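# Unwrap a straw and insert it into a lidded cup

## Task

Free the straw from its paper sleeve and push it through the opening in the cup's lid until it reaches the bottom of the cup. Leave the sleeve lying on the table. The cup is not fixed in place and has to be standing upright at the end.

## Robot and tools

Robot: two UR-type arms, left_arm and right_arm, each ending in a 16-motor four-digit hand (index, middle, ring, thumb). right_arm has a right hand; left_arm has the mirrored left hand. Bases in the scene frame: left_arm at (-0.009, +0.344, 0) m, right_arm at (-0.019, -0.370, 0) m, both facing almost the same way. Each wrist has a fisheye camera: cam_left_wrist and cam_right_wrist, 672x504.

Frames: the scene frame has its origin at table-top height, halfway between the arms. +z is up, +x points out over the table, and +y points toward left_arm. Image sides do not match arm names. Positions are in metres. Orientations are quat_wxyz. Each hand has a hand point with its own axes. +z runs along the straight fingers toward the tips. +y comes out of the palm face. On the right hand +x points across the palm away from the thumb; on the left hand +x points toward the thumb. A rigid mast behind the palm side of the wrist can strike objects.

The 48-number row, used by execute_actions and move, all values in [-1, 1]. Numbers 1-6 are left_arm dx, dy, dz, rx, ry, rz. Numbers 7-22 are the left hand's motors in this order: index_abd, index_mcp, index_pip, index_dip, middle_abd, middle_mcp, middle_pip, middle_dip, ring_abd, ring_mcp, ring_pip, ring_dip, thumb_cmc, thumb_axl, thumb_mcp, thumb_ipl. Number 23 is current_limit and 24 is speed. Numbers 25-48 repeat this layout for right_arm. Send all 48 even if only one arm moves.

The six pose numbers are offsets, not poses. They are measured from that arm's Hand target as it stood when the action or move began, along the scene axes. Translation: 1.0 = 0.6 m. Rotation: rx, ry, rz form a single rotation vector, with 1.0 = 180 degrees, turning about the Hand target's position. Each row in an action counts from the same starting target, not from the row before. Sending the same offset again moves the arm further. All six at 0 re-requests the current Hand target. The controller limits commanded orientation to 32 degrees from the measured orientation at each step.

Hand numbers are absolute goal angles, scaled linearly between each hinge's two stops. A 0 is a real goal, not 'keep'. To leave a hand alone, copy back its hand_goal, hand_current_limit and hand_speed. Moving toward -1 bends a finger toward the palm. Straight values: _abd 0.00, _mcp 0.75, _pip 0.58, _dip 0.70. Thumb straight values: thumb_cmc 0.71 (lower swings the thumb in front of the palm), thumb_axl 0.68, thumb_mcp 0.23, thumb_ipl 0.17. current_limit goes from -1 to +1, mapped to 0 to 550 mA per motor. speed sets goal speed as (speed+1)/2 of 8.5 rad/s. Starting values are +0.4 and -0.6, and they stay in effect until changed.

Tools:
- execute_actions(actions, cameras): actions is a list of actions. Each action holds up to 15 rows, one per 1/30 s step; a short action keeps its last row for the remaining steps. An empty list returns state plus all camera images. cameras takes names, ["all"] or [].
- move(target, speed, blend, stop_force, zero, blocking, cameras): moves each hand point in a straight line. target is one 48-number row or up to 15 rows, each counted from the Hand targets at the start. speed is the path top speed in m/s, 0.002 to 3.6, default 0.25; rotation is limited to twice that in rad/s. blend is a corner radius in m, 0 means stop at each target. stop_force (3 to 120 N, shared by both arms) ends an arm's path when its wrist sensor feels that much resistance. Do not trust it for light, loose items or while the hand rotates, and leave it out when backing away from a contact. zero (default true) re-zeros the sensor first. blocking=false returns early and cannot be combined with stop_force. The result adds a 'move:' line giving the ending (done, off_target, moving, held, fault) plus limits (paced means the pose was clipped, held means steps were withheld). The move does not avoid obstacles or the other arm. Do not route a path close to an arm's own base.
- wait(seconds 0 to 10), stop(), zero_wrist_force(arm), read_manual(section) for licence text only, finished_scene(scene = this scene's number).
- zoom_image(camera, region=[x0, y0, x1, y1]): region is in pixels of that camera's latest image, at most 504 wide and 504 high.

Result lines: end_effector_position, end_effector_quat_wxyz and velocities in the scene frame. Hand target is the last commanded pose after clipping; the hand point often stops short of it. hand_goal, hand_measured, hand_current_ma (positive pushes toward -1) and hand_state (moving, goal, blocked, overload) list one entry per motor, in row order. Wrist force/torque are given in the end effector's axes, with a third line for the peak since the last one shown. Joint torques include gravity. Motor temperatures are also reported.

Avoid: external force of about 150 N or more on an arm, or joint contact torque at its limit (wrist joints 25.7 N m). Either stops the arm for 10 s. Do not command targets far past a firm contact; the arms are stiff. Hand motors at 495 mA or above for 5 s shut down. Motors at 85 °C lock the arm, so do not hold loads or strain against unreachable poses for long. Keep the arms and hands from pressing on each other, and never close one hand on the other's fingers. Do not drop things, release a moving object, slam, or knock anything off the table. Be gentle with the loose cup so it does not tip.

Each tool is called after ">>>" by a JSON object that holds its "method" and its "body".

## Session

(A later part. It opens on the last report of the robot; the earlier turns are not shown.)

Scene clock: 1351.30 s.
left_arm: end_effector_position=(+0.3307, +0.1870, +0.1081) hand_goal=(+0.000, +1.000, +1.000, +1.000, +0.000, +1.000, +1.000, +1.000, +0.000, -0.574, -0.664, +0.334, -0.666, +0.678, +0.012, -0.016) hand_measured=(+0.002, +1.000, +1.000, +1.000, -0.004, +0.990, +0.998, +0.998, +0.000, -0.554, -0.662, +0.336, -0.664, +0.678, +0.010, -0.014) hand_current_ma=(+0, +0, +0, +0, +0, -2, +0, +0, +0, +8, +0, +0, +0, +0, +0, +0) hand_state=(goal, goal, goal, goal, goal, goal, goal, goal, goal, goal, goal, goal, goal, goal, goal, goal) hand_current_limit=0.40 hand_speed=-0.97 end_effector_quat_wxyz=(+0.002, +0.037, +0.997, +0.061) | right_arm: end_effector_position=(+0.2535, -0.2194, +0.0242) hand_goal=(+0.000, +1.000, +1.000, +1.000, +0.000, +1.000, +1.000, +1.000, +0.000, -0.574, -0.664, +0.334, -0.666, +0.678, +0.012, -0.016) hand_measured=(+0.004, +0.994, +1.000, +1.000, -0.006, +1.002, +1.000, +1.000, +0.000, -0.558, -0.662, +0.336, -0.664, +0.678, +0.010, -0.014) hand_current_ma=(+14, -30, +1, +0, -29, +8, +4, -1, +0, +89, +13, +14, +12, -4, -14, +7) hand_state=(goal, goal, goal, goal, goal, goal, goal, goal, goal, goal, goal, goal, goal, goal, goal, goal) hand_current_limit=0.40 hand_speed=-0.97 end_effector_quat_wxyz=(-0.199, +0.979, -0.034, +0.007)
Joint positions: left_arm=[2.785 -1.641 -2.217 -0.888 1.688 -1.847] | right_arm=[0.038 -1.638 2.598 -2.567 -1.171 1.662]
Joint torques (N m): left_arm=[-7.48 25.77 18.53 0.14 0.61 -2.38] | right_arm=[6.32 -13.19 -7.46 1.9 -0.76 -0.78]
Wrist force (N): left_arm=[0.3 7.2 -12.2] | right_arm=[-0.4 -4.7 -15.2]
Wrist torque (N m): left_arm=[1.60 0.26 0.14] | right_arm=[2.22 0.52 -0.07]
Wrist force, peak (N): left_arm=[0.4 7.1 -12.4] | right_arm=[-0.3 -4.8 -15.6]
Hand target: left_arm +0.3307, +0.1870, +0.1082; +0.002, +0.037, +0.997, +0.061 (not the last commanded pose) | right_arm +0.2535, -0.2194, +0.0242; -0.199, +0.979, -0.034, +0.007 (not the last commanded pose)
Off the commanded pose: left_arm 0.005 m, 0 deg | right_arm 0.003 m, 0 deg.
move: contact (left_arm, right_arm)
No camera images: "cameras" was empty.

>>> {"method": "move", "body": {"target": [0.00076,0.01,0,0,0,0,0,1,1,1,0,1,1,1,0,-0.574,-0.664,0.334,-0.666,0.678,0.012,-0.016,0.4,-0.97,0,0,0,0,0,0,0,1,1,1,0,1,1,1,0,-0.574,-0.664,0.334,-0.666,0.678,0.012,-0.016,0.4,-0.97], "speed": 0.004, "cameras": []}}

Scene clock: 1368.97 s.
left_arm: end_effector_position=(+0.3312, +0.1928, +0.1082) hand_goal=(+0.000, +1.000, +1.000, +1.000, +0.000, +1.000, +1.000, +1.000, +0.000, -0.574, -0.664, +0.334, -0.666, +0.678, +0.012, -0.016) hand_measured=(-0.004, +1.002, +1.000, +1.000, -0.004, +0.990, +0.998, +0.998, +0.000, -0.554, -0.662, +0.336, -0.664, +0.678, +0.010, -0.014) hand_current_ma=(+0, +0, +0, +0, +0, -2, +0, +0, +0, +8, +0, +0, +0, +0, +0, +0) hand_state=(goal, goal, goal, goal, goal, goal, goal, goal, goal, goal, goal, goal, goal, goal, goal, goal) hand_current_limit=0.40 hand_speed=-0.97 end_effector_quat_wxyz=(+0.002, +0.037, +0.997, +0.061) | right_arm: end_effector_position=(+0.2535, -0.2194, +0.0242) hand_goal=(+0.000, +1.000, +1.000, +1.000, +0.000, +1.000, +1.000, +1.000, +0.000, -0.574, -0.664, +0.334, -0.666, +0.678, +0.012, -0.016) hand_measured=(+0.004, +0.994, +1.000, +1.000, -0.008, +1.002, +1.000, +1.000, +0.000, -0.558, -0.662, +0.336, -0.664, +0.678, +0.010, -0.014) hand_current_ma=(+14, -30, +1, +0, -33, +8, +4, -1, +0, +89, +13, +14, +12, -4, -14, +7) hand_state=(goal, goal, goal, goal, goal, goal, goal, goal, goal, goal, goal, goal, goal, goal, goal, goal) hand_current_limit=0.40 hand_speed=-0.97 end_effector_quat_wxyz=(-0.199, +0.979, -0.034, +0.007)
Joint positions: left_arm=[2.799 -1.634 -2.225 -0.885 1.689 -1.834] | right_arm=[0.038 -1.638 2.598 -2.567 -1.171 1.662]
Joint torques (N m): left_arm=[9.98 27.34 5.41 3.8 2.85 2.08] | right_arm=[7.58 -12.68 -16.44 2.13 -0.74 -0.67]
Wrist force (N): left_arm=[0.0 -3.0 -7.9] | right_arm=[-0.7 -5.2 -14.4]
Wrist torque (N m): left_arm=[1.43 0.15 -0.16] | right_arm=[2.13 0.50 -0.11]
Wrist force, peak (N): left_arm=[0.2 7.2 -12.3] | right_arm=[-0.3 -4.9 -15.1]
Hand target: left_arm +0.3312, +0.1930, +0.1082; +0.002, +0.037, +0.997, +0.061 | right_arm +0.2535, -0.2194, +0.0242; -0.199, +0.979, -0.034, +0.007
Off the commanded pose: left_arm 0.000 m, 0 deg | right_arm 0.000 m, 0 deg.
move: done
No camera images: "cameras" was empty.

>>> {"method": "move", "body": {"target": [0.0005,0.00667,-0.0012,0,0,0,0,1,1,1,0,1,1,1,0,-0.574,-0.664,0.334,-0.666,0.678,0.012,-0.016,0.4,-0.97,0,0,0,0,0,0,0,1,1,1,0,1,1,1,0,-0.574,-0.664,0.334,-0.666,0.678,0.012,-0.016,0.4,-0.97], "speed": 0.004, "cameras": []}}

Scene clock: 1379.63 s.
left_arm: end_effector_position=(+0.3315, +0.1968, +0.1075) hand_goal=(+0.000, +1.000, +1.000, +1.000, +0.000, +1.000, +1.000, +1.000, +0.000, -0.574, -0.664, +0.334, -0.666, +0.678, +0.012, -0.016) hand_measured=(-0.008, +1.002, +1.002, +1.000, -0.004, +0.990, +0.998, +0.998, +0.000, -0.554, -0.662, +0.336, -0.664, +0.678, +0.010, -0.014) hand_current_ma=(-1, +0, +0, +0, +0, -2, +0, +0, +0, +8, +0, +0, +0, +0, +0, +0) hand_state=(goal, goal, goal, goal, goal, goal, goal, goal, goal, goal, goal, goal, goal, goal, goal, goal) hand_current_limit=0.40 hand_speed=-0.97 end_effector_quat_wxyz=(+0.002, +0.037, +0.997, +0.061) | right_arm: end_effector_position=(+0.2535, -0.2194, +0.0242) hand_goal=(+0.000, +1.000, +1.000, +1.000, +0.000, +1.000, +1.000, +1.000, +0.000, -0.574, -0.664, +0.334, -0.666, +0.678, +0.012, -0.016) hand_measured=(+0.004, +0.994, +1.000, +1.000, -0.008, +1.002, +1.000, +1.000, +0.000, -0.558, -0.662, +0.336, -0.664, +0.678, +0.010, -0.014) hand_current_ma=(+14, -30, +1, +0, -33, +8, +4, -1, +0, +89, +13, +14, +12, -4, -14, +7) hand_state=(goal, goal, goal, goal, goal, goal, goal, goal, goal, goal, goal, goal, goal, goal, goal, goal) hand_current_limit=0.40 hand_speed=-0.97 end_effector_quat_wxyz=(-0.199, +0.979, -0.034, +0.007)
Joint positions: left_arm=[2.808 -1.63 -2.232 -0.881 1.689 -1.824] | right_arm=[0.038 -1.638 2.598 -2.567 -1.171 1.662]
Joint torques (N m): left_arm=[8.72 27.31 4.04 3.78 2.05 2.15] | right_arm=[6.82 -13.03 -15.86 1.58 -0.66 -0.51]
Wrist force (N): left_arm=[-0.3 0.3 -9.5] | right_arm=[-0.4 -5.1 -14.3]
Wrist torque (N m): left_arm=[1.60 0.18 -0.15] | right_arm=[2.13 0.45 -0.08]
Wrist force, peak (N): left_arm=[-0.2 -2.2 -10.6] | right_arm=[-0.6 -5.4 -14.7]
Hand target: left_arm +0.3315, +0.1970, +0.1075; +0.002, +0.037, +0.997, +0.061 | right_arm +0.2535, -0.2194, +0.0242; -0.199, +0.979, -0.034, +0.007
Off the commanded pose: left_arm 0.000 m, 0 deg | right_arm 0.000 m, 0 deg.
move: done
No camera images: "cameras" was empty.

>>> {"method": "move", "body": {"target": [[0,0,0.1,0,0,0,0,1,1,1,0,1,1,1,0,-0.574,-0.664,0.334,-0.666,0.678,0.012,-0.016,0.4,-0.97,0,0,0.035,0,0,0,0,1,1,1,0,1,1,1,0,-0.574,-0.664,0.334,-0.666,0.678,0.012,-0.016,0.4,-0.97],[0,0,0.15,0,0,0,0,1,1,1,0,1,1,1,0,-0.574,-0.664,0.334,-0.666,0.678,0.012,-0.016,0.4,-0.97,0.1075,-0.03,0.035,0,0,0,0,1,1,1,0,1,1,1,0,-0.574,-0.664,0.334,-0.666,0.678,0.012,-0.016,0.4,-0.97]], "speed": [0.05,0.06], "cameras": ["all"]}}

>>> {"method": "zoom_image", "body": {"camera": "cam_right_wrist", "region": [340, 120, 460, 210]}}

Scene clock: 1420.63 s.
left_arm: end_effector_position=(+0.3315, +0.1970, +0.1974) hand_goal=(+0.000, +1.000, +1.000, +1.000, +0.000, +1.000, +1.000, +1.000, +0.000, -0.574, -0.664, +0.334, -0.666, +0.678, +0.012, -0.016) hand_measured=(-0.002, +0.998, +1.000, +1.000, -0.004, +0.990, +0.998, +0.998, +0.000, -0.554, -0.662, +0.336, -0.664, +0.678, +0.010, -0.014) hand_current_ma=(+0, +0, +0, +0, +0, -2, +0, +0, +0, +8, +0, +0, +0, +0, +0, +0) hand_state=(goal, goal, goal, goal, goal, goal, goal, goal, goal, goal, goal, goal, goal, goal, goal, goal) hand_current_limit=0.40 hand_speed=-0.97 end_effector_quat_wxyz=(+0.002, +0.037, +0.997, +0.061) | right_arm: end_effector_position=(+0.3178, -0.2374, +0.0453) hand_goal=(+0.000, +1.000, +1.000, +1.000, +0.000, +1.000, +1.000, +1.000, +0.000, -0.574, -0.664, +0.334, -0.666, +0.678, +0.012, -0.016) hand_measured=(+0.004, +0.994, +1.000, +1.000, -0.004, +0.994, +1.000, +1.000, +0.000, -0.558, -0.662, +0.336, -0.664, +0.678, +0.010, -0.014) hand_current_ma=(+14, -30, +1, +0, -15, -32, +1, -1, +0, +89, +13, +14, +12, -4, -14, +7) hand_state=(goal, goal, goal, goal, goal, goal, goal, goal, goal, goal, goal, goal, goal, goal, goal, goal) hand_current_limit=0.40 hand_speed=-0.97 end_effector_quat_wxyz=(-0.199, +0.979, -0.034, +0.007)
Joint positions: left_arm=[2.808 -1.49 -2.095 -1.158 1.689 -1.824] | right_arm=[-0.015 -1.57 2.438 -2.452 -1.17 1.605]
Joint torques (N m): left_arm=[-4.93 27.31 29.39 0.26 -1.1 1.16] | right_arm=[-9.94 -7.99 -24.56 0.31 2.05 -1.51]
Wrist force (N): left_arm=[0.4 -0.3 0.5] | right_arm=[-0.8 0.2 0.2]
Wrist torque (N m): left_arm=[-0.01 0.02 -0.04] | right_arm=[0.10 0.08 0.09]
Wrist force, peak (N): left_arm=[-0.2 0.2 -10.2] | right_arm=[-0.7 -5.0 -15.0]
Hand target: left_arm +0.3315, +0.1970, +0.1975; +0.002, +0.037, +0.997, +0.061 | right_arm +0.3180, -0.2374, +0.0452; -0.199, +0.979, -0.034, +0.007
Off the commanded pose: left_arm 0.000 m, 0 deg | right_arm 0.000 m, 0 deg.
move: done
camera_calibration:
cam_left_wrist: T_world_to_cam=[[0.739224, -0.666071, -0.0994812, -0.121107], [-0.448734, -0.597299, 0.664734, 0.0879617], [-0.50218, -0.446747, -0.740427, 0.531342], [0, 0, 0, 1]] pos_world=[0.395826, 0.209249, 0.322901]
cam_right_wrist: T_world_to_cam=[[-0.776084, -0.571164, -0.26733, 0.159483], [-0.454375, 0.212492, 0.865095, 0.111709], [-0.437306, 0.792855, -0.424434, 0.474014], [0, 0, 0, 1]] pos_world=[0.381819, -0.308471, 0.147183]

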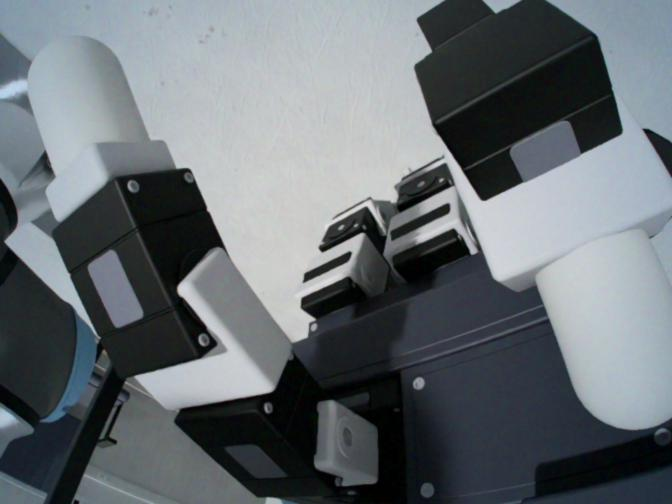

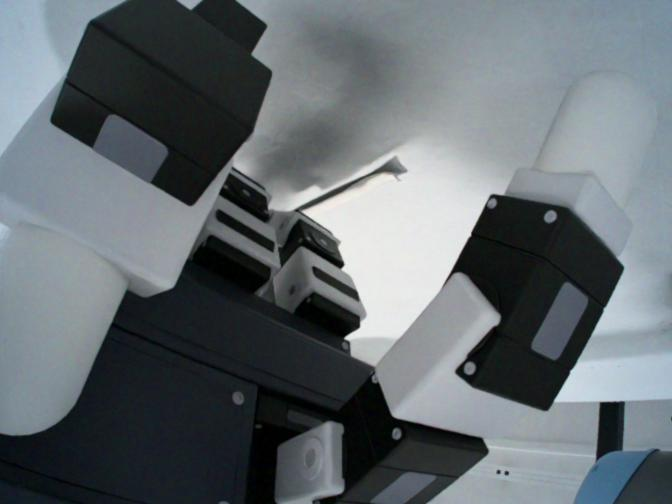

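Scaled by 4.200 from the camera's 672x504 image, which has a finer 960x720 frame.

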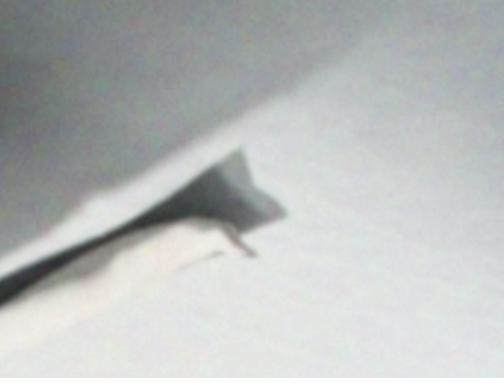

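>>> {"method": "move", "body": {"target": [[0,0,0,0,0,0,0,1,1,1,0,1,1,1,0,-0.574,-0.664,0.334,-0.666,0.678,0.012,-0.016,0.4,-0.97,0,-0.03,0.1913,0,0,0,0,1,1,1,0,1,1,1,0,-0.574,-0.664,0.334,-0.666,0.678,0.012,-0.016,0.4,-0.97],[-0.0015,-0.0173,0,0,0,0,0,1,1,1,0,1,1,1,0,-0.574,-0.664,0.334,-0.666,0.678,0.012,-0.016,0.4,-0.97,-0.0432,-0.1083,0.1913,-0.16627,0.01163,0,0,1,1,1,0,1,1,1,0,-0.574,-0.664,0.334,-0.666,0.678,0.012,-0.016,0.4,-0.97],[-0.0015,-0.0173,-0.1125,0,0,0,0,1,1,1,0,1,1,1,0,-0.574,-0.664,0.334,-0.666,0.678,0.012,-0.016,0.4,-0.97,-0.0432,-0.1083,0.1370,-0.16627,0.01163,0,0,1,1,1,0,1,1,1,0,-0.574,-0.664,0.334,-0.666,0.678,0.012,-0.016,0.4,-0.97]], "speed": [0.08,0.1,0.04], "cameras": ["all"]}}

Scene clock: 1570.53 s.
left_arm: end_effector_position=(+0.3306, +0.1866, +0.1301) hand_goal=(+0.000, +1.000, +1.000, +1.000, +0.000, +1.000, +1.000, +1.000, +0.000, -0.574, -0.664, +0.334, -0.666, +0.678, +0.012, -0.016) hand_measured=(-0.002, +0.998, +1.000, +1.000, -0.004, +0.990, +0.998, +0.998, +0.000, -0.554, -0.662, +0.336, -0.664, +0.678, +0.010, -0.014) hand_current_ma=(+0, +0, +0, +0, +0, -2, +0, +0, +0, +8, +0, +0, +0, +0, +0, +0) hand_state=(goal, goal, goal, goal, goal, goal, goal, goal, goal, goal, goal, goal, goal, goal, goal, goal) hand_current_limit=0.40 hand_speed=-0.97 end_effector_quat_wxyz=(+0.002, +0.037, +0.997, +0.061) | right_arm: end_effector_position=(+0.2921, -0.3024, +0.1275) hand_goal=(+0.000, +1.000, +1.000, +1.000, +0.000, +1.000, +1.000, +1.000, +0.000, -0.574, -0.664, +0.334, -0.666, +0.678, +0.012, -0.016) hand_measured=(+0.004, +0.994, +1.000, +1.000, -0.004, +0.994, +1.000, +1.000, +0.000, -0.558, -0.662, +0.336, -0.664, +0.678, +0.010, -0.014) hand_current_ma=(+14, -31, +1, +0, -15, -33, +1, -1, +0, +89, +12, +14, +12, -4, -15, +7) hand_state=(goal, goal, goal, goal, goal, goal, goal, goal, goal, goal, goal, goal, goal, goal, goal, goal) hand_current_limit=0.40 hand_speed=-0.97 end_effector_quat_wxyz=(+0.061, +0.998, -0.034, -0.002)
Joint positions: left_arm=[2.784 -1.601 -2.188 -0.957 1.688 -1.848] | right_arm=[0.151 -1.691 2.34 -2.196 -1.691 1.769]
Joint torques (N m): left_arm=[-8.66 8.12 7.8 4.93 1.1 -1.99] | right_arm=[8.34 -4.18 -10.8 -5.54 -1.83 1.64]
Wrist force (N): left_arm=[0.8 -0.3 0.6] | right_arm=[-0.3 0.3 0.1]
Wrist torque (N m): left_arm=[-0.01 -0.03 0.08] | right_arm=[0.07 -0.03 -0.03]
Wrist force, peak (N): left_arm=[0.8 0.0 1.1] | right_arm=[-1.2 0.1 0.6]
Hand target: left_arm +0.3306, +0.1866, +0.1300; +0.002, +0.037, +0.997, +0.061 | right_arm +0.2921, -0.3024, +0.1274; +0.061, +0.998, -0.034, -0.002
Off the commanded pose: left_arm 0.000 m, 0 deg | right_arm 0.000 m, 0 deg.
move: done
camera_calibration:
cam_left_wrist: T_world_to_cam=[[0.739258, -0.666041, -0.0994323, -0.134106], [-0.448704, -0.597273, 0.664778, 0.126121], [-0.502157, -0.446827, -0.740394, 0.476338], [0, 0, 0, 1]] pos_world=[0.394926, 0.19885, 0.255501]
cam_right_wrist: T_world_to_cam=[[-0.779604, -0.621072, 0.0805421, 0.0659997], [-0.425843, 0.620001, 0.658981, 0.183886], [-0.459211, 0.479446, -0.747835, 0.502077], [0, 0, 0, 1]] pos_world=[0.360319, -0.313738, 0.248977]

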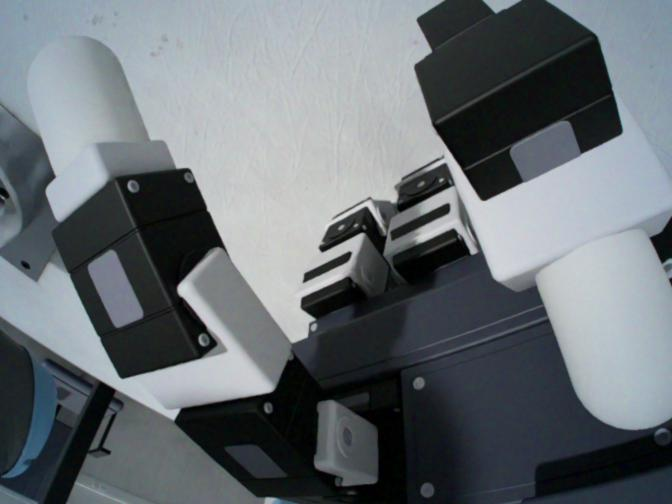

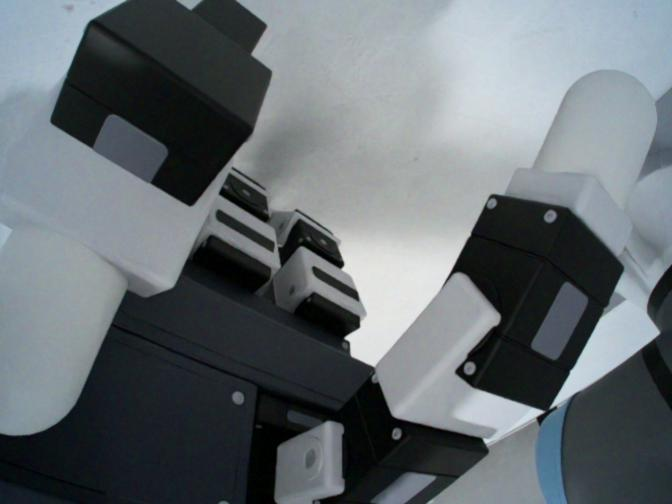

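>>> {"method": "move", "body": {"target": [0,0,-0.042,0,0,0,0,1,1,1,0,1,1,1,0,-0.574,-0.664,0.334,-0.666,0.678,0.012,-0.016,0.4,-0.97,0,0,0,0,0,0,0,1,1,1,0,1,1,1,0,-0.574,-0.664,0.334,-0.666,0.678,0.012,-0.016,0.4,-0.97], "speed": 0.006, "stop_force": 3, "cameras": ["all"]}}

Scene clock: 1676.40 s.
left_arm: end_effector_position=(+0.3306, +0.1866, +0.1088) hand_goal=(+0.000, +1.000, +1.000, +1.000, +0.000, +1.000, +1.000, +1.000, +0.000, -0.574, -0.664, +0.334, -0.666, +0.678, +0.012, -0.016) hand_measured=(-0.002, +1.000, +1.000, +1.000, -0.004, +0.990, +0.998, +0.998, +0.000, -0.554, -0.662, +0.336, -0.664, +0.678, +0.010, -0.014) hand_current_ma=(+0, +0, +0, +0, +0, -2, +0, +0, +0, +8, +0, +0, +0, +0, +0, +0) hand_state=(goal, goal, goal, goal, goal, goal, goal, goal, goal, goal, goal, goal, goal, goal, goal, goal) hand_current_limit=0.40 hand_speed=-0.97 end_effector_quat_wxyz=(+0.002, +0.037, +0.997, +0.061) | right_arm: end_effector_position=(+0.2921, -0.3024, +0.1274) hand_goal=(+0.000, +1.000, +1.000, +1.000, +0.000, +1.000, +1.000, +1.000, +0.000, -0.574, -0.664, +0.334, -0.666, +0.678, +0.012, -0.016) hand_measured=(+0.004, +0.994, +1.000, +1.000, -0.004, +0.994, +1.000, +1.000, +0.000, -0.558, -0.662, +0.336, -0.664, +0.678, +0.010, -0.014) hand_current_ma=(+14, -31, +1, +0, -15, -33, +1, -1, +0, +89, +12, +14, +12, -4, -15, +7) hand_state=(goal, goal, goal, goal, goal, goal, goal, goal, goal, goal, goal, goal, goal, goal, goal, goal) hand_current_limit=0.40 hand_speed=-0.97 end_effector_quat_wxyz=(+0.061, +0.998, -0.034, -0.002)
Joint positions: left_arm=[2.784 -1.64 -2.216 -0.89 1.688 -1.848] | right_arm=[0.151 -1.691 2.34 -2.196 -1.691 1.769]
Joint torques (N m): left_arm=[-8.16 30.01 24.29 0.27 0.61 1.1] | right_arm=[8.59 -5.85 -10.84 -5.65 -1.76 1.45]
Wrist force (N): left_arm=[0.5 1.2 -3.3] | right_arm=[-0.3 0.4 0.0]
Wrist torque (N m): left_arm=[0.48 0.06 0.07] | right_arm=[0.09 -0.01 -0.03]
Wrist force, peak (N): left_arm=[0.4 2.5 -5.4] | right_arm=[-0.5 0.9 0.1]
Hand target: left_arm +0.3306, +0.1866, +0.1088; +0.002, +0.037, +0.997, +0.061 (not the last commanded pose) | right_arm +0.2921, -0.3024, +0.1274; +0.061, +0.998, -0.034, -0.002
Off the commanded pose: left_arm 0.004 m, 0 deg | right_arm 0.000 m, 0 deg.
move: contact (left_arm)
camera_calibration:
cam_left_wrist: T_world_to_cam=[[0.73923, -0.666067, -0.0994731, -0.136197], [-0.448768, -0.597329, 0.664684, 0.140338], [-0.502142, -0.446714, -0.740473, 0.460557], [0, 0, 0, 1]] pos_world=[0.394926, 0.198849, 0.234201]
cam_right_wrist: T_world_to_cam=[[-0.779604, -0.621072, 0.0805421, 0.0659997], [-0.425843, 0.620001, 0.658981, 0.183886], [-0.459211, 0.479446, -0.747835, 0.502077], [0, 0, 0, 1]] pos_world=[0.360319, -0.313738, 0.248977]

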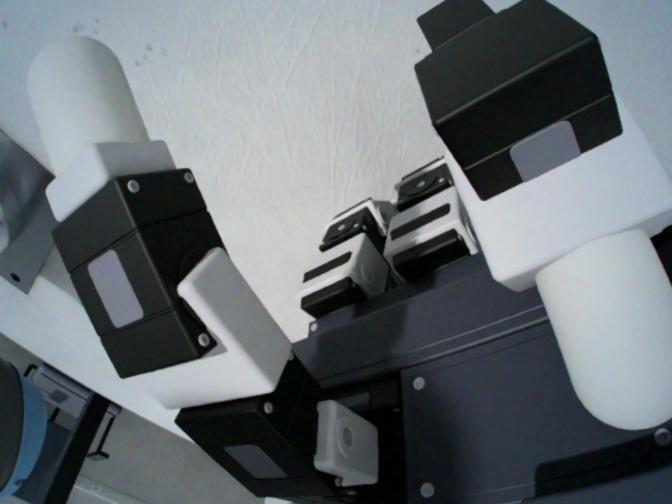

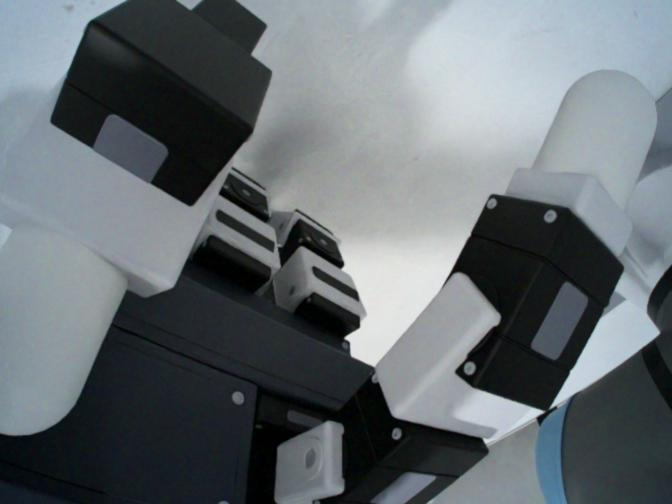

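>>> {"method": "move", "body": {"target": [0,0,-0.02,0,0,0,0,1,1,1,0,1,1,1,0,-0.574,-0.664,0.334,-0.666,0.678,0.012,-0.016,0.4,-0.97,0,0,0,0,0,0,0,1,1,1,0,1,1,1,0,-0.574,-0.664,0.334,-0.666,0.678,0.012,-0.016,0.4,-0.97], "speed": 0.002, "stop_force": 10}}

>>> {"method": "move", "body": {"target": [0,0,0,0,0,0,0,1,1,1,0,1,1,1,0,-0.574,-0.664,0.334,-0.666,0.678,0.012,-0.016,0.4,-0.97,0,0,-0.042,0,0,0,0,1,1,1,0,1,1,1,0,-0.574,-0.664,0.334,-0.666,0.678,0.012,-0.016,0.4,-0.97], "speed": 0.006, "stop_force": 3}}

Scene clock: 1683.93 s.
left_arm: end_effector_position=(+0.3306, +0.1866, +0.1079) hand_goal=(+0.000, +1.000, +1.000, +1.000, +0.000, +1.000, +1.000, +1.000, +0.000, -0.574, -0.664, +0.334, -0.666, +0.678, +0.012, -0.016) hand_measured=(-0.004, +1.000, +1.000, +1.000, -0.004, +0.990, +0.998, +0.998, +0.000, -0.554, -0.662, +0.336, -0.664, +0.678, +0.010, -0.014) hand_current_ma=(+0, +0, +0, +0, +0, -2, +0, +0, +0, +8, +0, +0, +0, +0, +0, +0) hand_state=(goal, goal, goal, goal, goal, goal, goal, goal, goal, goal, goal, goal, goal, goal, goal, goal) hand_current_limit=0.40 hand_speed=-0.97 end_effector_quat_wxyz=(+0.002, +0.037, +0.997, +0.061) | right_arm: end_effector_position=(+0.2921, -0.3024, +0.1274) hand_goal=(+0.000, +1.000, +1.000, +1.000, +0.000, +1.000, +1.000, +1.000, +0.000, -0.574, -0.664, +0.334, -0.666, +0.678, +0.012, -0.016) hand_measured=(+0.004, +0.994, +1.000, +1.000, -0.004, +0.994, +1.000, +1.000, +0.000, -0.558, -0.662, +0.336, -0.664, +0.678, +0.010, -0.014) hand_current_ma=(+14, -31, +1, +0, -15, -33, +1, -1, +0, +89, +12, +14, +12, -4, -15, +7) hand_state=(goal, goal, goal, goal, goal, goal, goal, goal, goal, goal, goal, goal, goal, goal, goal, goal) hand_current_limit=0.40 hand_speed=-0.97 end_effector_quat_wxyz=(+0.061, +0.998, -0.034, -0.002)
Joint positions: left_arm=[2.784 -1.642 -2.217 -0.887 1.688 -1.848] | right_arm=[0.151 -1.691 2.34 -2.196 -1.691 1.769]
Joint torques (N m): left_arm=[-6.61 23.98 15.95 -0.22 0.54 0.92] | right_arm=[7.67 -5.16 -10.83 -5.35 -1.66 1.54]
Wrist force (N): left_arm=[0.0 7.3 -13.7] | right_arm=[-0.1 0.6 0.3]
Wrist torque (N m): left_arm=[1.87 0.30 0.10] | right_arm=[0.09 -0.06 -0.01]
Wrist force, peak (N): left_arm=[0.0 7.3 -14.1] | right_arm=[-0.3 0.8 0.1]
Hand target: left_arm +0.3306, +0.1866, +0.1080; +0.002, +0.037, +0.997, +0.061 (not the last commanded pose) | right_arm +0.2921, -0.3024, +0.1274; +0.061, +0.998, -0.034, -0.002
Off the commanded pose: left_arm 0.011 m, 0 deg | right_arm 0.000 m, 0 deg.
move: contact (left_arm)

Scene clock: 1688.23 s.
left_arm: end_effector_position=(+0.3306, +0.1866, +0.1080) hand_goal=(+0.000, +1.000, +1.000, +1.000, +0.000, +1.000, +1.000, +1.000, +0.000, -0.574, -0.664, +0.334, -0.666, +0.678, +0.012, -0.016) hand_measured=(-0.012, +1.000, +1.000, +1.000, -0.004, +0.990, +0.998, +0.998, +0.000, -0.554, -0.662, +0.336, -0.664, +0.678, +0.010, -0.014) hand_current_ma=(-2, +0, +0, +0, +0, -2, +0, +0, +0, +8, +0, +0, +0, +0, +0, +0) hand_state=(goal, goal, goal, goal, goal, goal, goal, goal, goal, goal, goal, goal, goal, goal, goal, goal) hand_current_limit=0.40 hand_speed=-0.97 end_effector_quat_wxyz=(+0.002, +0.037, +0.997, +0.061) | right_arm: end_effector_position=(+0.2921, -0.3024, +0.1087) hand_goal=(+0.000, +1.000, +1.000, +1.000, +0.000, +1.000, +1.000, +1.000, +0.000, -0.574, -0.664, +0.334, -0.666, +0.678, +0.012, -0.016) hand_measured=(-0.006, +0.996, +1.000, +1.000, -0.004, +0.994, +1.000, +1.000, +0.000, -0.558, -0.662, +0.336, -0.664, +0.678, +0.010, -0.014) hand_current_ma=(-26, -16, +1, +0, -15, -33, +1, -1, +0, +89, +12, +14, +12, -4, -15, +7) hand_state=(goal, goal, goal, goal, goal, goal, goal, goal, goal, goal, goal, goal, goal, goal, goal, goal) hand_current_limit=0.40 hand_speed=-0.97 end_effector_quat_wxyz=(+0.061, +0.998, -0.034, -0.002)
Joint positions: left_arm=[2.784 -1.642 -2.217 -0.887 1.688 -1.848] | right_arm=[0.151 -1.651 2.368 -2.263 -1.691 1.769]
Joint torques (N m): left_arm=[-7.86 25.75 19.96 -0.26 0.47 0.97] | right_arm=[5.53 -20.2 -25.04 0.56 0.09 0.78]
Wrist force (N): left_arm=[-0.4 5.5 -13.2] | right_arm=[-0.1 2.6 -2.5]
Wrist torque (N m): left_arm=[1.83 0.23 0.00] | right_arm=[0.36 -0.03 -0.02]
Wrist force, peak (N): left_arm=[0.1 7.3 -13.8] | right_arm=[0.1 3.3 -3.0]
Hand target: left_arm +0.3306, +0.1866, +0.1080; +0.002, +0.037, +0.997, +0.061 | right_arm +0.2921, -0.3024, +0.1087; +0.061, +0.998, -0.034, -0.002 (not the last commanded pose)
Off the commanded pose: left_arm 0.000 m, 0 deg | right_arm 0.006 m, 0 deg.
move: contact (right_arm)

>>> {"method": "move", "body": {"target": [0,0,0,0,0,0,0,1,1,1,0,1,1,1,0,-0.574,-0.664,0.334,-0.666,0.678,0.012,-0.016,0.4,-0.97,0,0,-0.02,0,0,0,0,1,1,1,0,1,1,1,0,-0.574,-0.664,0.334,-0.666,0.678,0.012,-0.016,0.4,-0.97], "speed": 0.002, "stop_force": 12}}

>>> {"method": "move", "body": {"target": [0,0,0,0,0,0,0,1,1,1,0,1,1,1,0,-0.574,-0.664,0.334,-0.666,0.678,0.012,-0.016,0.4,-0.97,-0.00048,-0.005,0,0,0,0,0,1,1,1,0,1,1,1,0,-0.574,-0.664,0.334,-0.666,0.678,0.012,-0.016,0.4,-0.97], "speed": 0.004}}

>>> {"method": "move", "body": {"target": [0,0,0,0,0,0,0,1,1,1,0,1,1,1,0,-0.574,-0.664,0.334,-0.666,0.678,0.012,-0.016,0.4,-0.97,-0.00048,-0.005,0,0,0,0,0,1,1,1,0,1,1,1,0,-0.574,-0.664,0.334,-0.666,0.678,0.012,-0.016,0.4,-0.97], "speed": 0.004}}

Scene clock: 1741.77 s.
left_arm: end_effector_position=(+0.3306, +0.1866, +0.1080) hand_goal=(+0.000, +1.000, +1.000, +1.000, +0.000, +1.000, +1.000, +1.000, +0.000, -0.574, -0.664, +0.334, -0.666, +0.678, +0.012, -0.016) hand_measured=(-0.012, +1.000, +1.000, +1.000, -0.004, +0.990, +0.998, +0.998, +0.000, -0.554, -0.662, +0.336, -0.664, +0.678, +0.010, -0.014) hand_current_ma=(-2, +0, +0, +0, +0, -2, +0, +0, +0, +8, +0, +0, +0, +0, +0, +0) hand_state=(goal, goal, goal, goal, goal, goal, goal, goal, goal, goal, goal, goal, goal, goal, goal, goal) hand_current_limit=0.40 hand_speed=-0.97 end_effector_quat_wxyz=(+0.002, +0.037, +0.997, +0.061) | right_arm: end_effector_position=(+0.2921, -0.3024, +0.1071) hand_goal=(+0.000, +1.000, +1.000, +1.000, +0.000, +1.000, +1.000, +1.000, +0.000, -0.574, -0.664, +0.334, -0.666, +0.678, +0.012, -0.016) hand_measured=(-0.004, +1.000, +1.000, +1.000, -0.004, +0.994, +1.000, +1.000, +0.000, -0.558, -0.662, +0.336, -0.664, +0.678, +0.010, -0.014) hand_current_ma=(-21, +0, +3, +2, -15, -33, +1, -1, +0, +89, +12, +14, +12, -4, -15, +7) hand_state=(goal, goal, goal, goal, goal, goal, goal, goal, goal, goal, goal, goal, goal, goal, goal, goal) hand_current_limit=0.40 hand_speed=-0.97 end_effector_quat_wxyz=(+0.061, +0.998, -0.034, -0.002)
Joint positions: left_arm=[2.784 -1.642 -2.217 -0.887 1.688 -1.848] | right_arm=[0.151 -1.648 2.37 -2.269 -1.691 1.769]
Joint torques (N m): left_arm=[-7.91 25.47 16.14 -0.17 0.39 1.16] | right_arm=[4.27 -16.67 -17.93 0.67 0.76 0.71]
Wrist force (N): left_arm=[0.5 6.0 -13.6] | right_arm=[-1.0 12.3 -14.5]
Wrist torque (N m): left_arm=[1.85 0.25 0.14] | right_arm=[1.72 -0.37 -0.31]
Wrist force, peak (N): left_arm=[0.1 6.7 -13.8] | right_arm=[-1.0 12.6 -15.0]
Hand target: left_arm +0.3306, +0.1866, +0.1080; +0.002, +0.037, +0.997, +0.061 | right_arm +0.2921, -0.3024, +0.1072; +0.061, +0.998, -0.034, -0.002 (not the last commanded pose)
Off the commanded pose: left_arm 0.000 m, 0 deg | right_arm 0.010 m, 0 deg.
move: contact (right_arm)

Scene clock: 1742.73 s.
left_arm: end_effector_position=(+0.3306, +0.1866, +0.1080) hand_goal=(+0.000, +1.000, +1.000, +1.000, +0.000, +1.000, +1.000, +1.000, +0.000, -0.574, -0.664, +0.334, -0.666, +0.678, +0.012, -0.016) hand_measured=(-0.016, +1.000, +1.000, +1.000, -0.004, +0.990, +0.998, +0.998, +0.000, -0.554, -0.662, +0.336, -0.664, +0.678, +0.010, -0.014) hand_current_ma=(-4, +0, +0, +0, +0, -2, +0, +0, +0, +8, +0, +0, +0, +0, +0, +0) hand_state=(goal, goal, goal, goal, goal, goal, goal, goal, goal, goal, goal, goal, goal, goal, goal, goal) hand_current_limit=0.40 hand_speed=-0.97 end_effector_quat_wxyz=(+0.002, +0.037, +0.997, +0.061) | right_arm: end_effector_position=(+0.2918, -0.3053, +0.1072) hand_goal=(+0.000, +1.000, +1.000, +1.000, +0.000, +1.000, +1.000, +1.000, +0.000, -0.574, -0.664, +0.334, -0.666, +0.678, +0.012, -0.016) hand_measured=(-0.002, +1.000, +1.000, +1.000, -0.004, +0.994, +1.000, +1.000, +0.000, -0.558, -0.662, +0.336, -0.664, +0.678, +0.010, -0.014) hand_current_ma=(-6, +2, +2, +2, -15, -33, +1, -1, +0, +89, +12, +14, +12, -4, -15, +7) hand_state=(goal, goal, goal, goal, goal, goal, goal, goal, goal, goal, goal, goal, goal, goal, goal, goal) hand_current_limit=0.40 hand_speed=-0.97 end_effector_quat_wxyz=(+0.061, +0.998, -0.034, -0.002)
Joint positions: left_arm=[2.784 -1.642 -2.217 -0.887 1.688 -1.848] | right_arm=[0.143 -1.652 2.374 -2.269 -1.691 1.761]
Joint torques (N m): left_arm=[-7.61 24.77 15.55 -0.25 0.57 0.93] | right_arm=[-10.09 -19.98 -8.62 -5.35 -1.97 -1.8]
Wrist force (N): left_arm=[-0.7 4.5 -12.2] | right_arm=[-0.4 0.4 -2.2]
Wrist torque (N m): left_arm=[1.69 0.18 -0.05] | right_arm=[0.44 -0.09 0.04]
Wrist force, peak (N): left_arm=[0.2 6.2 -14.0] | right_arm=[-0.9 12.0 -14.8]
Hand target: left_arm +0.3306, +0.1866, +0.1080; +0.002, +0.037, +0.997, +0.061 | right_arm +0.2918, -0.3054, +0.1072; +0.061, +0.998, -0.034, -0.002
Off the commanded pose: left_arm 0.000 m, 0 deg | right_arm 0.000 m, 0 deg.
move: done

Scene clock: 1743.70 s.
left_arm: end_effector_position=(+0.3306, +0.1866, +0.1080) hand_goal=(+0.000, +1.000, +1.000, +1.000, +0.000, +1.000, +1.000, +1.000, +0.000, -0.574, -0.664, +0.334, -0.666, +0.678, +0.012, -0.016) hand_measured=(-0.016, +1.000, +1.000, +1.000, -0.004, +0.990, +0.998, +0.998, +0.000, -0.554, -0.662, +0.336, -0.664, +0.678, +0.010, -0.014) hand_current_ma=(-4, +0, +0, +0, +0, -2, +0, +0, +0, +8, +0, +0, +0, +0, +0, +0) hand_state=(goal, goal, goal, goal, goal, goal, goal, goal, goal, goal, goal, goal, goal, goal, goal, goal) hand_current_limit=0.40 hand_speed=-0.97 end_effector_quat_wxyz=(+0.002, +0.037, +0.997, +0.061) | right_arm: end_effector_position=(+0.2915, -0.3083, +0.1072) hand_goal=(+0.000, +1.000, +1.000, +1.000, +0.000, +1.000, +1.000, +1.000, +0.000, -0.574, -0.664, +0.334, -0.666, +0.678, +0.012, -0.016) hand_measured=(-0.002, +1.000, +1.000, +1.000, -0.004, +0.994, +1.000, +1.000, +0.000, -0.558, -0.662, +0.336, -0.664, +0.678, +0.010, -0.014) hand_current_ma=(-6, +1, +1, +1, -15, -33, +1, -1, +0, +89, +12, +14, +12, -4, -15, +7) hand_state=(goal, goal, goal, goal, goal, goal, goal, goal, goal, goal, goal, goal, goal, goal, goal, goal) hand_current_limit=0.40 hand_speed=-0.97 end_effector_quat_wxyz=(+0.061, +0.998, -0.034, -0.002)
Joint positions: left_arm=[2.784 -1.642 -2.217 -0.887 1.688 -1.848] | right_arm=[0.135 -1.656 2.378 -2.27 -1.691 1.753]
Joint torques (N m): left_arm=[-7.23 24.37 15.27 -0.22 0.55 1.06] | right_arm=[-10.13 -19.63 -9.73 -5.74 -1.8 -1.72]
Wrist force (N): left_arm=[0.0 4.5 -11.8] | right_arm=[-0.3 0.6 -0.1]
Wrist torque (N m): left_arm=[1.65 0.19 0.05] | right_arm=[0.13 -0.03 0.07]
Wrist force, peak (N): left_arm=[-0.5 4.8 -12.2] | right_arm=[-0.5 0.3 -1.9]
Hand target: left_arm +0.3306, +0.1866, +0.1080; +0.002, +0.037, +0.997, +0.061 | right_arm +0.2915, -0.3084, +0.1072; +0.061, +0.998, -0.034, -0.002
Off the commanded pose: left_arm 0.000 m, 0 deg | right_arm 0.000 m, 0 deg.
move: done

>>> {"method": "move", "body": {"target": [[0,0,0,0,0,0,0,1,1,1,0,1,1,1,0,-0.574,-0.664,0.334,-0.666,0.678,0.012,-0.016,0.4,-0.97,0,0,0.0217,0,0,0,0,1,1,1,0,1,1,1,0,-0.574,-0.664,0.334,-0.666,0.678,0.012,-0.016,0.4,-0.97],[0,0,0,0,0,0,0,1,1,1,0,1,1,1,0,-0.574,-0.664,0.334,-0.666,0.678,0.012,-0.016,0.4,-0.97,0.0055,0.0515,0.0217,0,0,0,0,1,1,1,0,1,1,1,0,-0.574,-0.664,0.334,-0.666,0.678,0.012,-0.016,0.4,-0.97]], "speed": 0.03}}

>>> {"method": "move", "body": {"target": [0,0,0,0,0,0,0,1,1,1,0,1,1,1,0,-0.574,-0.664,0.334,-0.666,0.678,0.012,-0.016,0.4,-0.97,0,0,-0.03,0,0,0,0,1,1,1,0,1,1,1,0,-0.574,-0.664,0.334,-0.666,0.678,0.012,-0.016,0.4,-0.97], "speed": 0.005, "stop_force": 3}}

>>> {"method": "move", "body": {"target": [0,0,0,0,0,0,0,1,1,1,0,1,1,1,0,-0.574,-0.664,0.334,-0.666,0.678,0.012,-0.016,0.4,-0.97,0,0,-0.02,0,0,0,0,1,1,1,0,1,1,1,0,-0.574,-0.664,0.334,-0.666,0.678,0.012,-0.016,0.4,-0.97], "speed": 0.002, "stop_force": 12}}

Scene clock: 1783.33 s.
left_arm: end_effector_position=(+0.3306, +0.1866, +0.1080) hand_goal=(+0.000, +1.000, +1.000, +1.000, +0.000, +1.000, +1.000, +1.000, +0.000, -0.574, -0.664, +0.334, -0.666, +0.678, +0.012, -0.016) hand_measured=(-0.016, +1.000, +1.000, +1.000, -0.004, +0.990, +0.998, +0.998, +0.000, -0.554, -0.662, +0.336, -0.664, +0.678, +0.010, -0.014) hand_current_ma=(-4, +0, +0, +0, +0, -2, +0, +0, +0, +8, +0, +0, +0, +0, +0, +0) hand_state=(goal, goal, goal, goal, goal, goal, goal, goal, goal, goal, goal, goal, goal, goal, goal, goal) hand_current_limit=0.40 hand_speed=-0.97 end_effector_quat_wxyz=(+0.002, +0.037, +0.997, +0.061) | right_arm: end_effector_position=(+0.2948, -0.2776, +0.1202) hand_goal=(+0.000, +1.000, +1.000, +1.000, +0.000, +1.000, +1.000, +1.000, +0.000, -0.574, -0.664, +0.334, -0.666, +0.678, +0.012, -0.016) hand_measured=(-0.002, +0.998, +1.000, +1.000, -0.004, +0.994, +1.000, +1.000, +0.000, -0.558, -0.662, +0.336, -0.664, +0.678, +0.010, -0.014) hand_current_ma=(-6, -9, +1, +1, -14, -33, +1, -1, +0, +88, +12, +14, +12, -4, -15, +7) hand_state=(goal, goal, goal, goal, goal, goal, goal, goal, goal, goal, goal, goal, goal, goal, goal, goal) hand_current_limit=0.40 hand_speed=-0.97 end_effector_quat_wxyz=(+0.061, +0.998, -0.034, -0.002)
Joint positions: left_arm=[2.784 -1.642 -2.217 -0.887 1.688 -1.848] | right_arm=[0.216 -1.639 2.316 -2.216 -1.689 1.835]
Joint torques (N m): left_arm=[-7.34 25.99 9.22 -0.09 0.46 1.01] | right_arm=[6.42 -8.28 -25.37 0.52 0.97 1.64]
Wrist force (N): left_arm=[0.1 4.4 -11.9] | right_arm=[-0.4 0.7 0.0]
Wrist torque (N m): left_arm=[1.66 0.19 0.06] | right_arm=[0.12 -0.01 -0.03]
Wrist force, peak (N): left_arm=[0.0 4.7 -12.0] | right_arm=[-0.2 0.9 0.2]
Hand target: left_arm +0.3306, +0.1866, +0.1080; +0.002, +0.037, +0.997, +0.061 | right_arm +0.2948, -0.2775, +0.1202; +0.061, +0.998, -0.034, -0.002
Off the commanded pose: left_arm 0.000 m, 0 deg | right_arm 0.000 m, 0 deg.
move: done

Scene clock: 1786.83 s.
left_arm: end_effector_position=(+0.3306, +0.1866, +0.1080) hand_goal=(+0.000, +1.000, +1.000, +1.000, +0.000, +1.000, +1.000, +1.000, +0.000, -0.574, -0.664, +0.334, -0.666, +0.678, +0.012, -0.016) hand_measured=(-0.016, +1.000, +1.000, +1.000, -0.004, +0.990, +0.998, +0.998, +0.000, -0.554, -0.662, +0.336, -0.664, +0.678, +0.010, -0.014) hand_current_ma=(-4, +0, +0, +0, +0, -2, +0, +0, +0, +8, +0, +0, +0, +0, +0, +0) hand_state=(goal, goal, goal, goal, goal, goal, goal, goal, goal, goal, goal, goal, goal, goal, goal, goal) hand_current_limit=0.40 hand_speed=-0.97 end_effector_quat_wxyz=(+0.002, +0.037, +0.997, +0.061) | right_arm: end_effector_position=(+0.2948, -0.2775, +0.1088) hand_goal=(+0.000, +1.000, +1.000, +1.000, +0.000, +1.000, +1.000, +1.000, +0.000, -0.574, -0.664, +0.334, -0.666, +0.678, +0.012, -0.016) hand_measured=(+0.000, +1.000, +1.000, +1.000, -0.004, +0.994, +1.000, +1.000, +0.000, -0.558, -0.662, +0.336, -0.664, +0.678, +0.010, -0.014) hand_current_ma=(-2, -1, +1, +1, -14, -33, +1, -1, +0, +88, +12, +14, +12, -4, -15, +7) hand_state=(goal, goal, goal, goal, goal, goal, goal, goal, goal, goal, goal, goal, goal, goal, goal, goal) hand_current_limit=0.40 hand_speed=-0.97 end_effector_quat_wxyz=(+0.061, +0.998, -0.034, -0.002)
Joint positions: left_arm=[2.784 -1.642 -2.217 -0.887 1.688 -1.848] | right_arm=[0.217 -1.615 2.332 -2.256 -1.689 1.835]
Joint torques (N m): left_arm=[-7.34 25.47 7.69 0.02 0.6 1.14] | right_arm=[7.99 -21.27 -24.97 0.56 0.74 1.6]
Wrist force (N): left_arm=[0.2 4.4 -12.5] | right_arm=[-0.4 2.5 -2.4]
Wrist torque (N m): left_arm=[1.74 0.24 0.09] | right_arm=[0.39 -0.12 -0.08]
Wrist force, peak (N): left_arm=[0.2 4.8 -12.6] | right_arm=[-0.4 3.4 -4.1]
Hand target: left_arm +0.3306, +0.1866, +0.1080; +0.002, +0.037, +0.997, +0.061 | right_arm +0.2948, -0.2775, +0.1088; +0.061, +0.998, -0.034, -0.002 (not the last commanded pose)
Off the commanded pose: left_arm 0.000 m, 0 deg | right_arm 0.007 m, 0 deg.
move: contact (right_arm)

Scene clock: 1788.00 s.
left_arm: end_effector_position=(+0.3306, +0.1866, +0.1080) hand_goal=(+0.000, +1.000, +1.000, +1.000, +0.000, +1.000, +1.000, +1.000, +0.000, -0.574, -0.664, +0.334, -0.666, +0.678, +0.012, -0.016) hand_measured=(-0.008, +1.000, +1.000, +1.000, -0.004, +0.990, +0.998, +0.998, +0.000, -0.554, -0.662, +0.336, -0.664, +0.678, +0.010, -0.014) hand_current_ma=(-1, +0, +0, +0, +0, -2, +0, +0, +0, +8, +0, +0, +0, +0, +0, +0) hand_state=(goal, goal, goal, goal, goal, goal, goal, goal, goal, goal, goal, goal, goal, goal, goal, goal) hand_current_limit=0.40 hand_speed=-0.97 end_effector_quat_wxyz=(+0.002, +0.037, +0.997, +0.061) | right_arm: end_effector_position=(+0.2948, -0.2775, +0.1078) hand_goal=(+0.000, +1.000, +1.000, +1.000, +0.000, +1.000, +1.000, +1.000, +0.000, -0.574, -0.664, +0.334, -0.666, +0.678, +0.012, -0.016) hand_measured=(+0.008, +1.000, +1.000, +1.000, -0.004, +0.994, +1.000, +1.000, +0.000, -0.558, -0.662, +0.336, -0.664, +0.678, +0.010, -0.014) hand_current_ma=(+35, +2, +4, +2, -14, -33, +1, -1, +0, +88, +12, +14, +12, -4, -15, +7) hand_state=(goal, goal, goal, goal, goal, goal, goal, goal, goal, goal, goal, goal, goal, goal, goal, goal) hand_current_limit=0.40 hand_speed=-0.97 end_effector_quat_wxyz=(+0.061, +0.998, -0.034, -0.002)
Joint positions: left_arm=[2.784 -1.642 -2.217 -0.887 1.688 -1.848] | right_arm=[0.217 -1.613 2.333 -2.259 -1.689 1.835]
Joint torques (N m): left_arm=[-7.25 25.75 8.03 -0.06 0.68 1.02] | right_arm=[8.55 -17.22 -18.2 0.57 0.9 1.45]
Wrist force (N): left_arm=[0.3 5.3 -13.7] | right_arm=[-1.0 9.2 -14.9]
Wrist torque (N m): left_arm=[1.88 0.30 0.12] | right_arm=[1.89 -0.45 -0.31]
Wrist force, peak (N): left_arm=[0.5 5.4 -13.9] | right_arm=[-1.3 9.6 -15.2]
Hand target: left_arm +0.3306, +0.1866, +0.1080; +0.002, +0.037, +0.997, +0.061 | right_arm +0.2948, -0.2775, +0.1078; +0.061, +0.998, -0.034, -0.002 (not the last commanded pose)
Off the commanded pose: left_arm 0.000 m, 0 deg | right_arm 0.011 m, 0 deg.
move: contact (right_arm)

>>> {"method": "move", "body": {"target": [0,0,0,0,0,0,0,1,1,1,0,1,1,1,0,-0.574,-0.664,0.334,-0.666,0.678,0.012,-0.016,0.4,-0.97,-0.00032,-0.00333,0,0,0,0,0,1,1,1,0,1,1,1,0,-0.574,-0.664,0.334,-0.666,0.678,0.012,-0.016,0.4,-0.97], "speed": 0.003}}

>>> {"method": "move", "body": {"target": [0,0,0,0,0,0,0,1,1,1,0,1,1,1,0,-0.574,-0.664,0.334,-0.666,0.678,0.012,-0.016,0.4,-0.97,-0.00032,-0.00333,0,0,0,0,0,1,1,1,0,1,1,1,0,-0.574,-0.664,0.334,-0.666,0.678,0.012,-0.016,0.4,-0.97], "speed": 0.003}}

>>> {"method": "move", "body": {"target": [0,0,0,0,0,0,0,1,1,1,0,1,1,1,0,-0.574,-0.664,0.334,-0.666,0.678,0.012,-0.016,0.4,-0.97,-0.00032,-0.00333,0,0,0,0,0,1,1,1,0,1,1,1,0,-0.574,-0.664,0.334,-0.666,0.678,0.012,-0.016,0.4,-0.97], "speed": 0.003}}

Scene clock: 1803.37 s.
left_arm: end_effector_position=(+0.3306, +0.1866, +0.1080) hand_goal=(+0.000, +1.000, +1.000, +1.000, +0.000, +1.000, +1.000, +1.000, +0.000, -0.574, -0.664, +0.334, -0.666, +0.678, +0.012, -0.016) hand_measured=(-0.008, +1.000, +1.000, +1.000, -0.004, +0.990, +0.998, +0.998, +0.000, -0.554, -0.662, +0.336, -0.664, +0.678, +0.010, -0.014) hand_current_ma=(-1, +0, +0, +0, +0, -2, +0, +0, +0, +8, +0, +0, +0, +0, +0, +0) hand_state=(goal, goal, goal, goal, goal, goal, goal, goal, goal, goal, goal, goal, goal, goal, goal, goal) hand_current_limit=0.40 hand_speed=-0.97 end_effector_quat_wxyz=(+0.002, +0.037, +0.997, +0.061) | right_arm: end_effector_position=(+0.2946, -0.2794, +0.1078) hand_goal=(+0.000, +1.000, +1.000, +1.000, +0.000, +1.000, +1.000, +1.000, +0.000, -0.574, -0.664, +0.334, -0.666, +0.678, +0.012, -0.016) hand_measured=(+0.010, +1.002, +1.002, +1.000, -0.004, +0.994, +1.000, +1.000, +0.000, -0.558, -0.662, +0.336, -0.664, +0.678, +0.010, -0.014) hand_current_ma=(+40, +8, +5, +2, -14, -33, +1, -1, +0, +88, +12, +14, +12, -4, -15, +7) hand_state=(goal, goal, goal, goal, goal, goal, goal, goal, goal, goal, goal, goal, goal, goal, goal, goal) hand_current_limit=0.40 hand_speed=-0.97 end_effector_quat_wxyz=(+0.061, +0.998, -0.034, -0.002)
Joint positions: left_arm=[2.784 -1.642 -2.217 -0.887 1.688 -1.848] | right_arm=[0.212 -1.616 2.336 -2.26 -1.689 1.83]
Joint torques (N m): left_arm=[-8.01 24.71 7.12 -0.17 0.55 1.02] | right_arm=[-10.56 -18.01 -6.37 -4.84 -3.54 -1.53]
Wrist force (N): left_arm=[0.4 3.4 -12.8] | right_arm=[-0.8 -2.6 -8.6]
Wrist torque (N m): left_arm=[1.86 0.27 0.10] | right_arm=[1.75 -0.31 0.04]
Wrist force, peak (N): left_arm=[0.4 5.6 -13.9] | right_arm=[-1.3 9.2 -14.9]
Hand target: left_arm +0.3306, +0.1866, +0.1080; +0.002, +0.037, +0.997, +0.061 | right_arm +0.2946, -0.2795, +0.1078; +0.061, +0.998, -0.034, -0.002
Off the commanded pose: left_arm 0.000 m, 0 deg | right_arm 0.000 m, 0 deg.
move: done

Scene clock: 1804.27 s.
left_arm: end_effector_position=(+0.3306, +0.1866, +0.1080) hand_goal=(+0.000, +1.000, +1.000, +1.000, +0.000, +1.000, +1.000, +1.000, +0.000, -0.574, -0.664, +0.334, -0.666, +0.678, +0.012, -0.016) hand_measured=(-0.008, +1.000, +1.000, +1.000, -0.004, +0.990, +0.998, +0.998, +0.000, -0.554, -0.662, +0.336, -0.664, +0.678, +0.010, -0.014) hand_current_ma=(-1, +0, +0, +0, +0, -2, +0, +0, +0, +8, +0, +0, +0, +0, +0, +0) hand_state=(goal, goal, goal, goal, goal, goal, goal, goal, goal, goal, goal, goal, goal, goal, goal, goal) hand_current_limit=0.40 hand_speed=-0.97 end_effector_quat_wxyz=(+0.002, +0.037, +0.997, +0.061) | right_arm: end_effector_position=(+0.2945, -0.2814, +0.1078) hand_goal=(+0.000, +1.000, +1.000, +1.000, +0.000, +1.000, +1.000, +1.000, +0.000, -0.574, -0.664, +0.334, -0.666, +0.678, +0.012, -0.016) hand_measured=(+0.014, +1.002, +1.002, +1.000, -0.004, +0.994, +1.000, +1.000, +0.000, -0.558, -0.662, +0.336, -0.664, +0.678, +0.010, -0.014) hand_current_ma=(+59, +8, +5, +2, -14, -33, +1, -1, +0, +88, +12, +14, +12, -4, -15, +7) hand_state=(goal, goal, goal, goal, goal, goal, goal, goal, goal, goal, goal, goal, goal, goal, goal, goal) hand_current_limit=0.40 hand_speed=-0.97 end_effector_quat_wxyz=(+0.061, +0.998, -0.034, -0.002)
Joint positions: left_arm=[2.784 -1.642 -2.217 -0.887 1.688 -1.848] | right_arm=[0.207 -1.618 2.339 -2.26 -1.689 1.825]
Joint torques (N m): left_arm=[-7.05 26.1 7.55 -0.02 0.53 1.04] | right_arm=[-12.16 -19.51 -7.59 -5.14 -3.22 -1.7]
Wrist force (N): left_arm=[0.3 3.4 -12.7] | right_arm=[-1.2 -1.9 -6.9]
Wrist torque (N m): left_arm=[1.85 0.24 0.07] | right_arm=[1.38 -0.27 -0.04]
Wrist force, peak (N): left_arm=[0.0 3.7 -13.2] | right_arm=[-1.3 -2.7 -9.1]
Hand target: left_arm +0.3306, +0.1866, +0.1080; +0.002, +0.037, +0.997, +0.061 | right_arm +0.2944, -0.2815, +0.1078; +0.061, +0.998, -0.034, -0.002
Off the commanded pose: left_arm 0.000 m, 0 deg | right_arm 0.000 m, 0 deg.
move: done

Scene clock: 1805.17 s.
left_arm: end_effector_position=(+0.3306, +0.1866, +0.1080) hand_goal=(+0.000, +1.000, +1.000, +1.000, +0.000, +1.000, +1.000, +1.000, +0.000, -0.574, -0.664, +0.334, -0.666, +0.678, +0.012, -0.016) hand_measured=(-0.008, +1.000, +1.000, +1.000, -0.004, +0.990, +0.998, +0.998, +0.000, -0.554, -0.662, +0.336, -0.664, +0.678, +0.010, -0.014) hand_current_ma=(-1, +0, +0, +0, +0, -2, +0, +0, +0, +8, +0, +0, +0, +0, +0, +0) hand_state=(goal, goal, goal, goal, goal, goal, goal, goal, goal, goal, goal, goal, goal, goal, goal, goal) hand_current_limit=0.40 hand_speed=-0.97 end_effector_quat_wxyz=(+0.002, +0.037, +0.997, +0.061) | right_arm: end_effector_position=(+0.2943, -0.2834, +0.1078) hand_goal=(+0.000, +1.000, +1.000, +1.000, +0.000, +1.000, +1.000, +1.000, +0.000, -0.574, -0.664, +0.334, -0.666, +0.678, +0.012, -0.016) hand_measured=(+0.014, +1.002, +1.000, +1.000, -0.004, +0.994, +1.000, +1.000, +0.000, -0.558, -0.662, +0.336, -0.664, +0.678, +0.010, -0.014) hand_current_ma=(+60, +6, +4, +2, -14, -33, +1, -1, +0, +88, +12, +14, +12, -4, -15, +7) hand_state=(goal, goal, goal, goal, goal, goal, goal, goal, goal, goal, goal, goal, goal, goal, goal, goal) hand_current_limit=0.40 hand_speed=-0.97 end_effector_quat_wxyz=(+0.061, +0.998, -0.034, -0.002)
Joint positions: left_arm=[2.784 -1.642 -2.217 -0.887 1.688 -1.848] | right_arm=[0.201 -1.621 2.341 -2.261 -1.689 1.82]
Joint torques (N m): left_arm=[-7.14 25.84 7.53 0.05 0.71 1.06] | right_arm=[-12.41 -20.36 -8.18 -5.37 -2.83 -1.84]
Wrist force (N): left_arm=[0.2 2.4 -12.0] | right_arm=[-1.0 -1.2 -4.8]
Wrist torque (N m): left_arm=[1.80 0.26 0.06] | right_arm=[1.00 -0.21 -0.02]
Wrist force, peak (N): left_arm=[0.0 3.5 -13.0] | right_arm=[-1.4 -2.0 -6.9]
Hand target: left_arm +0.3306, +0.1866, +0.1080; +0.002, +0.037, +0.997, +0.061 | right_arm +0.2943, -0.2835, +0.1078; +0.061, +0.998, -0.034, -0.002
Off the commanded pose: left_arm 0.000 m, 0 deg | right_arm 0.000 m, 0 deg.
move: done


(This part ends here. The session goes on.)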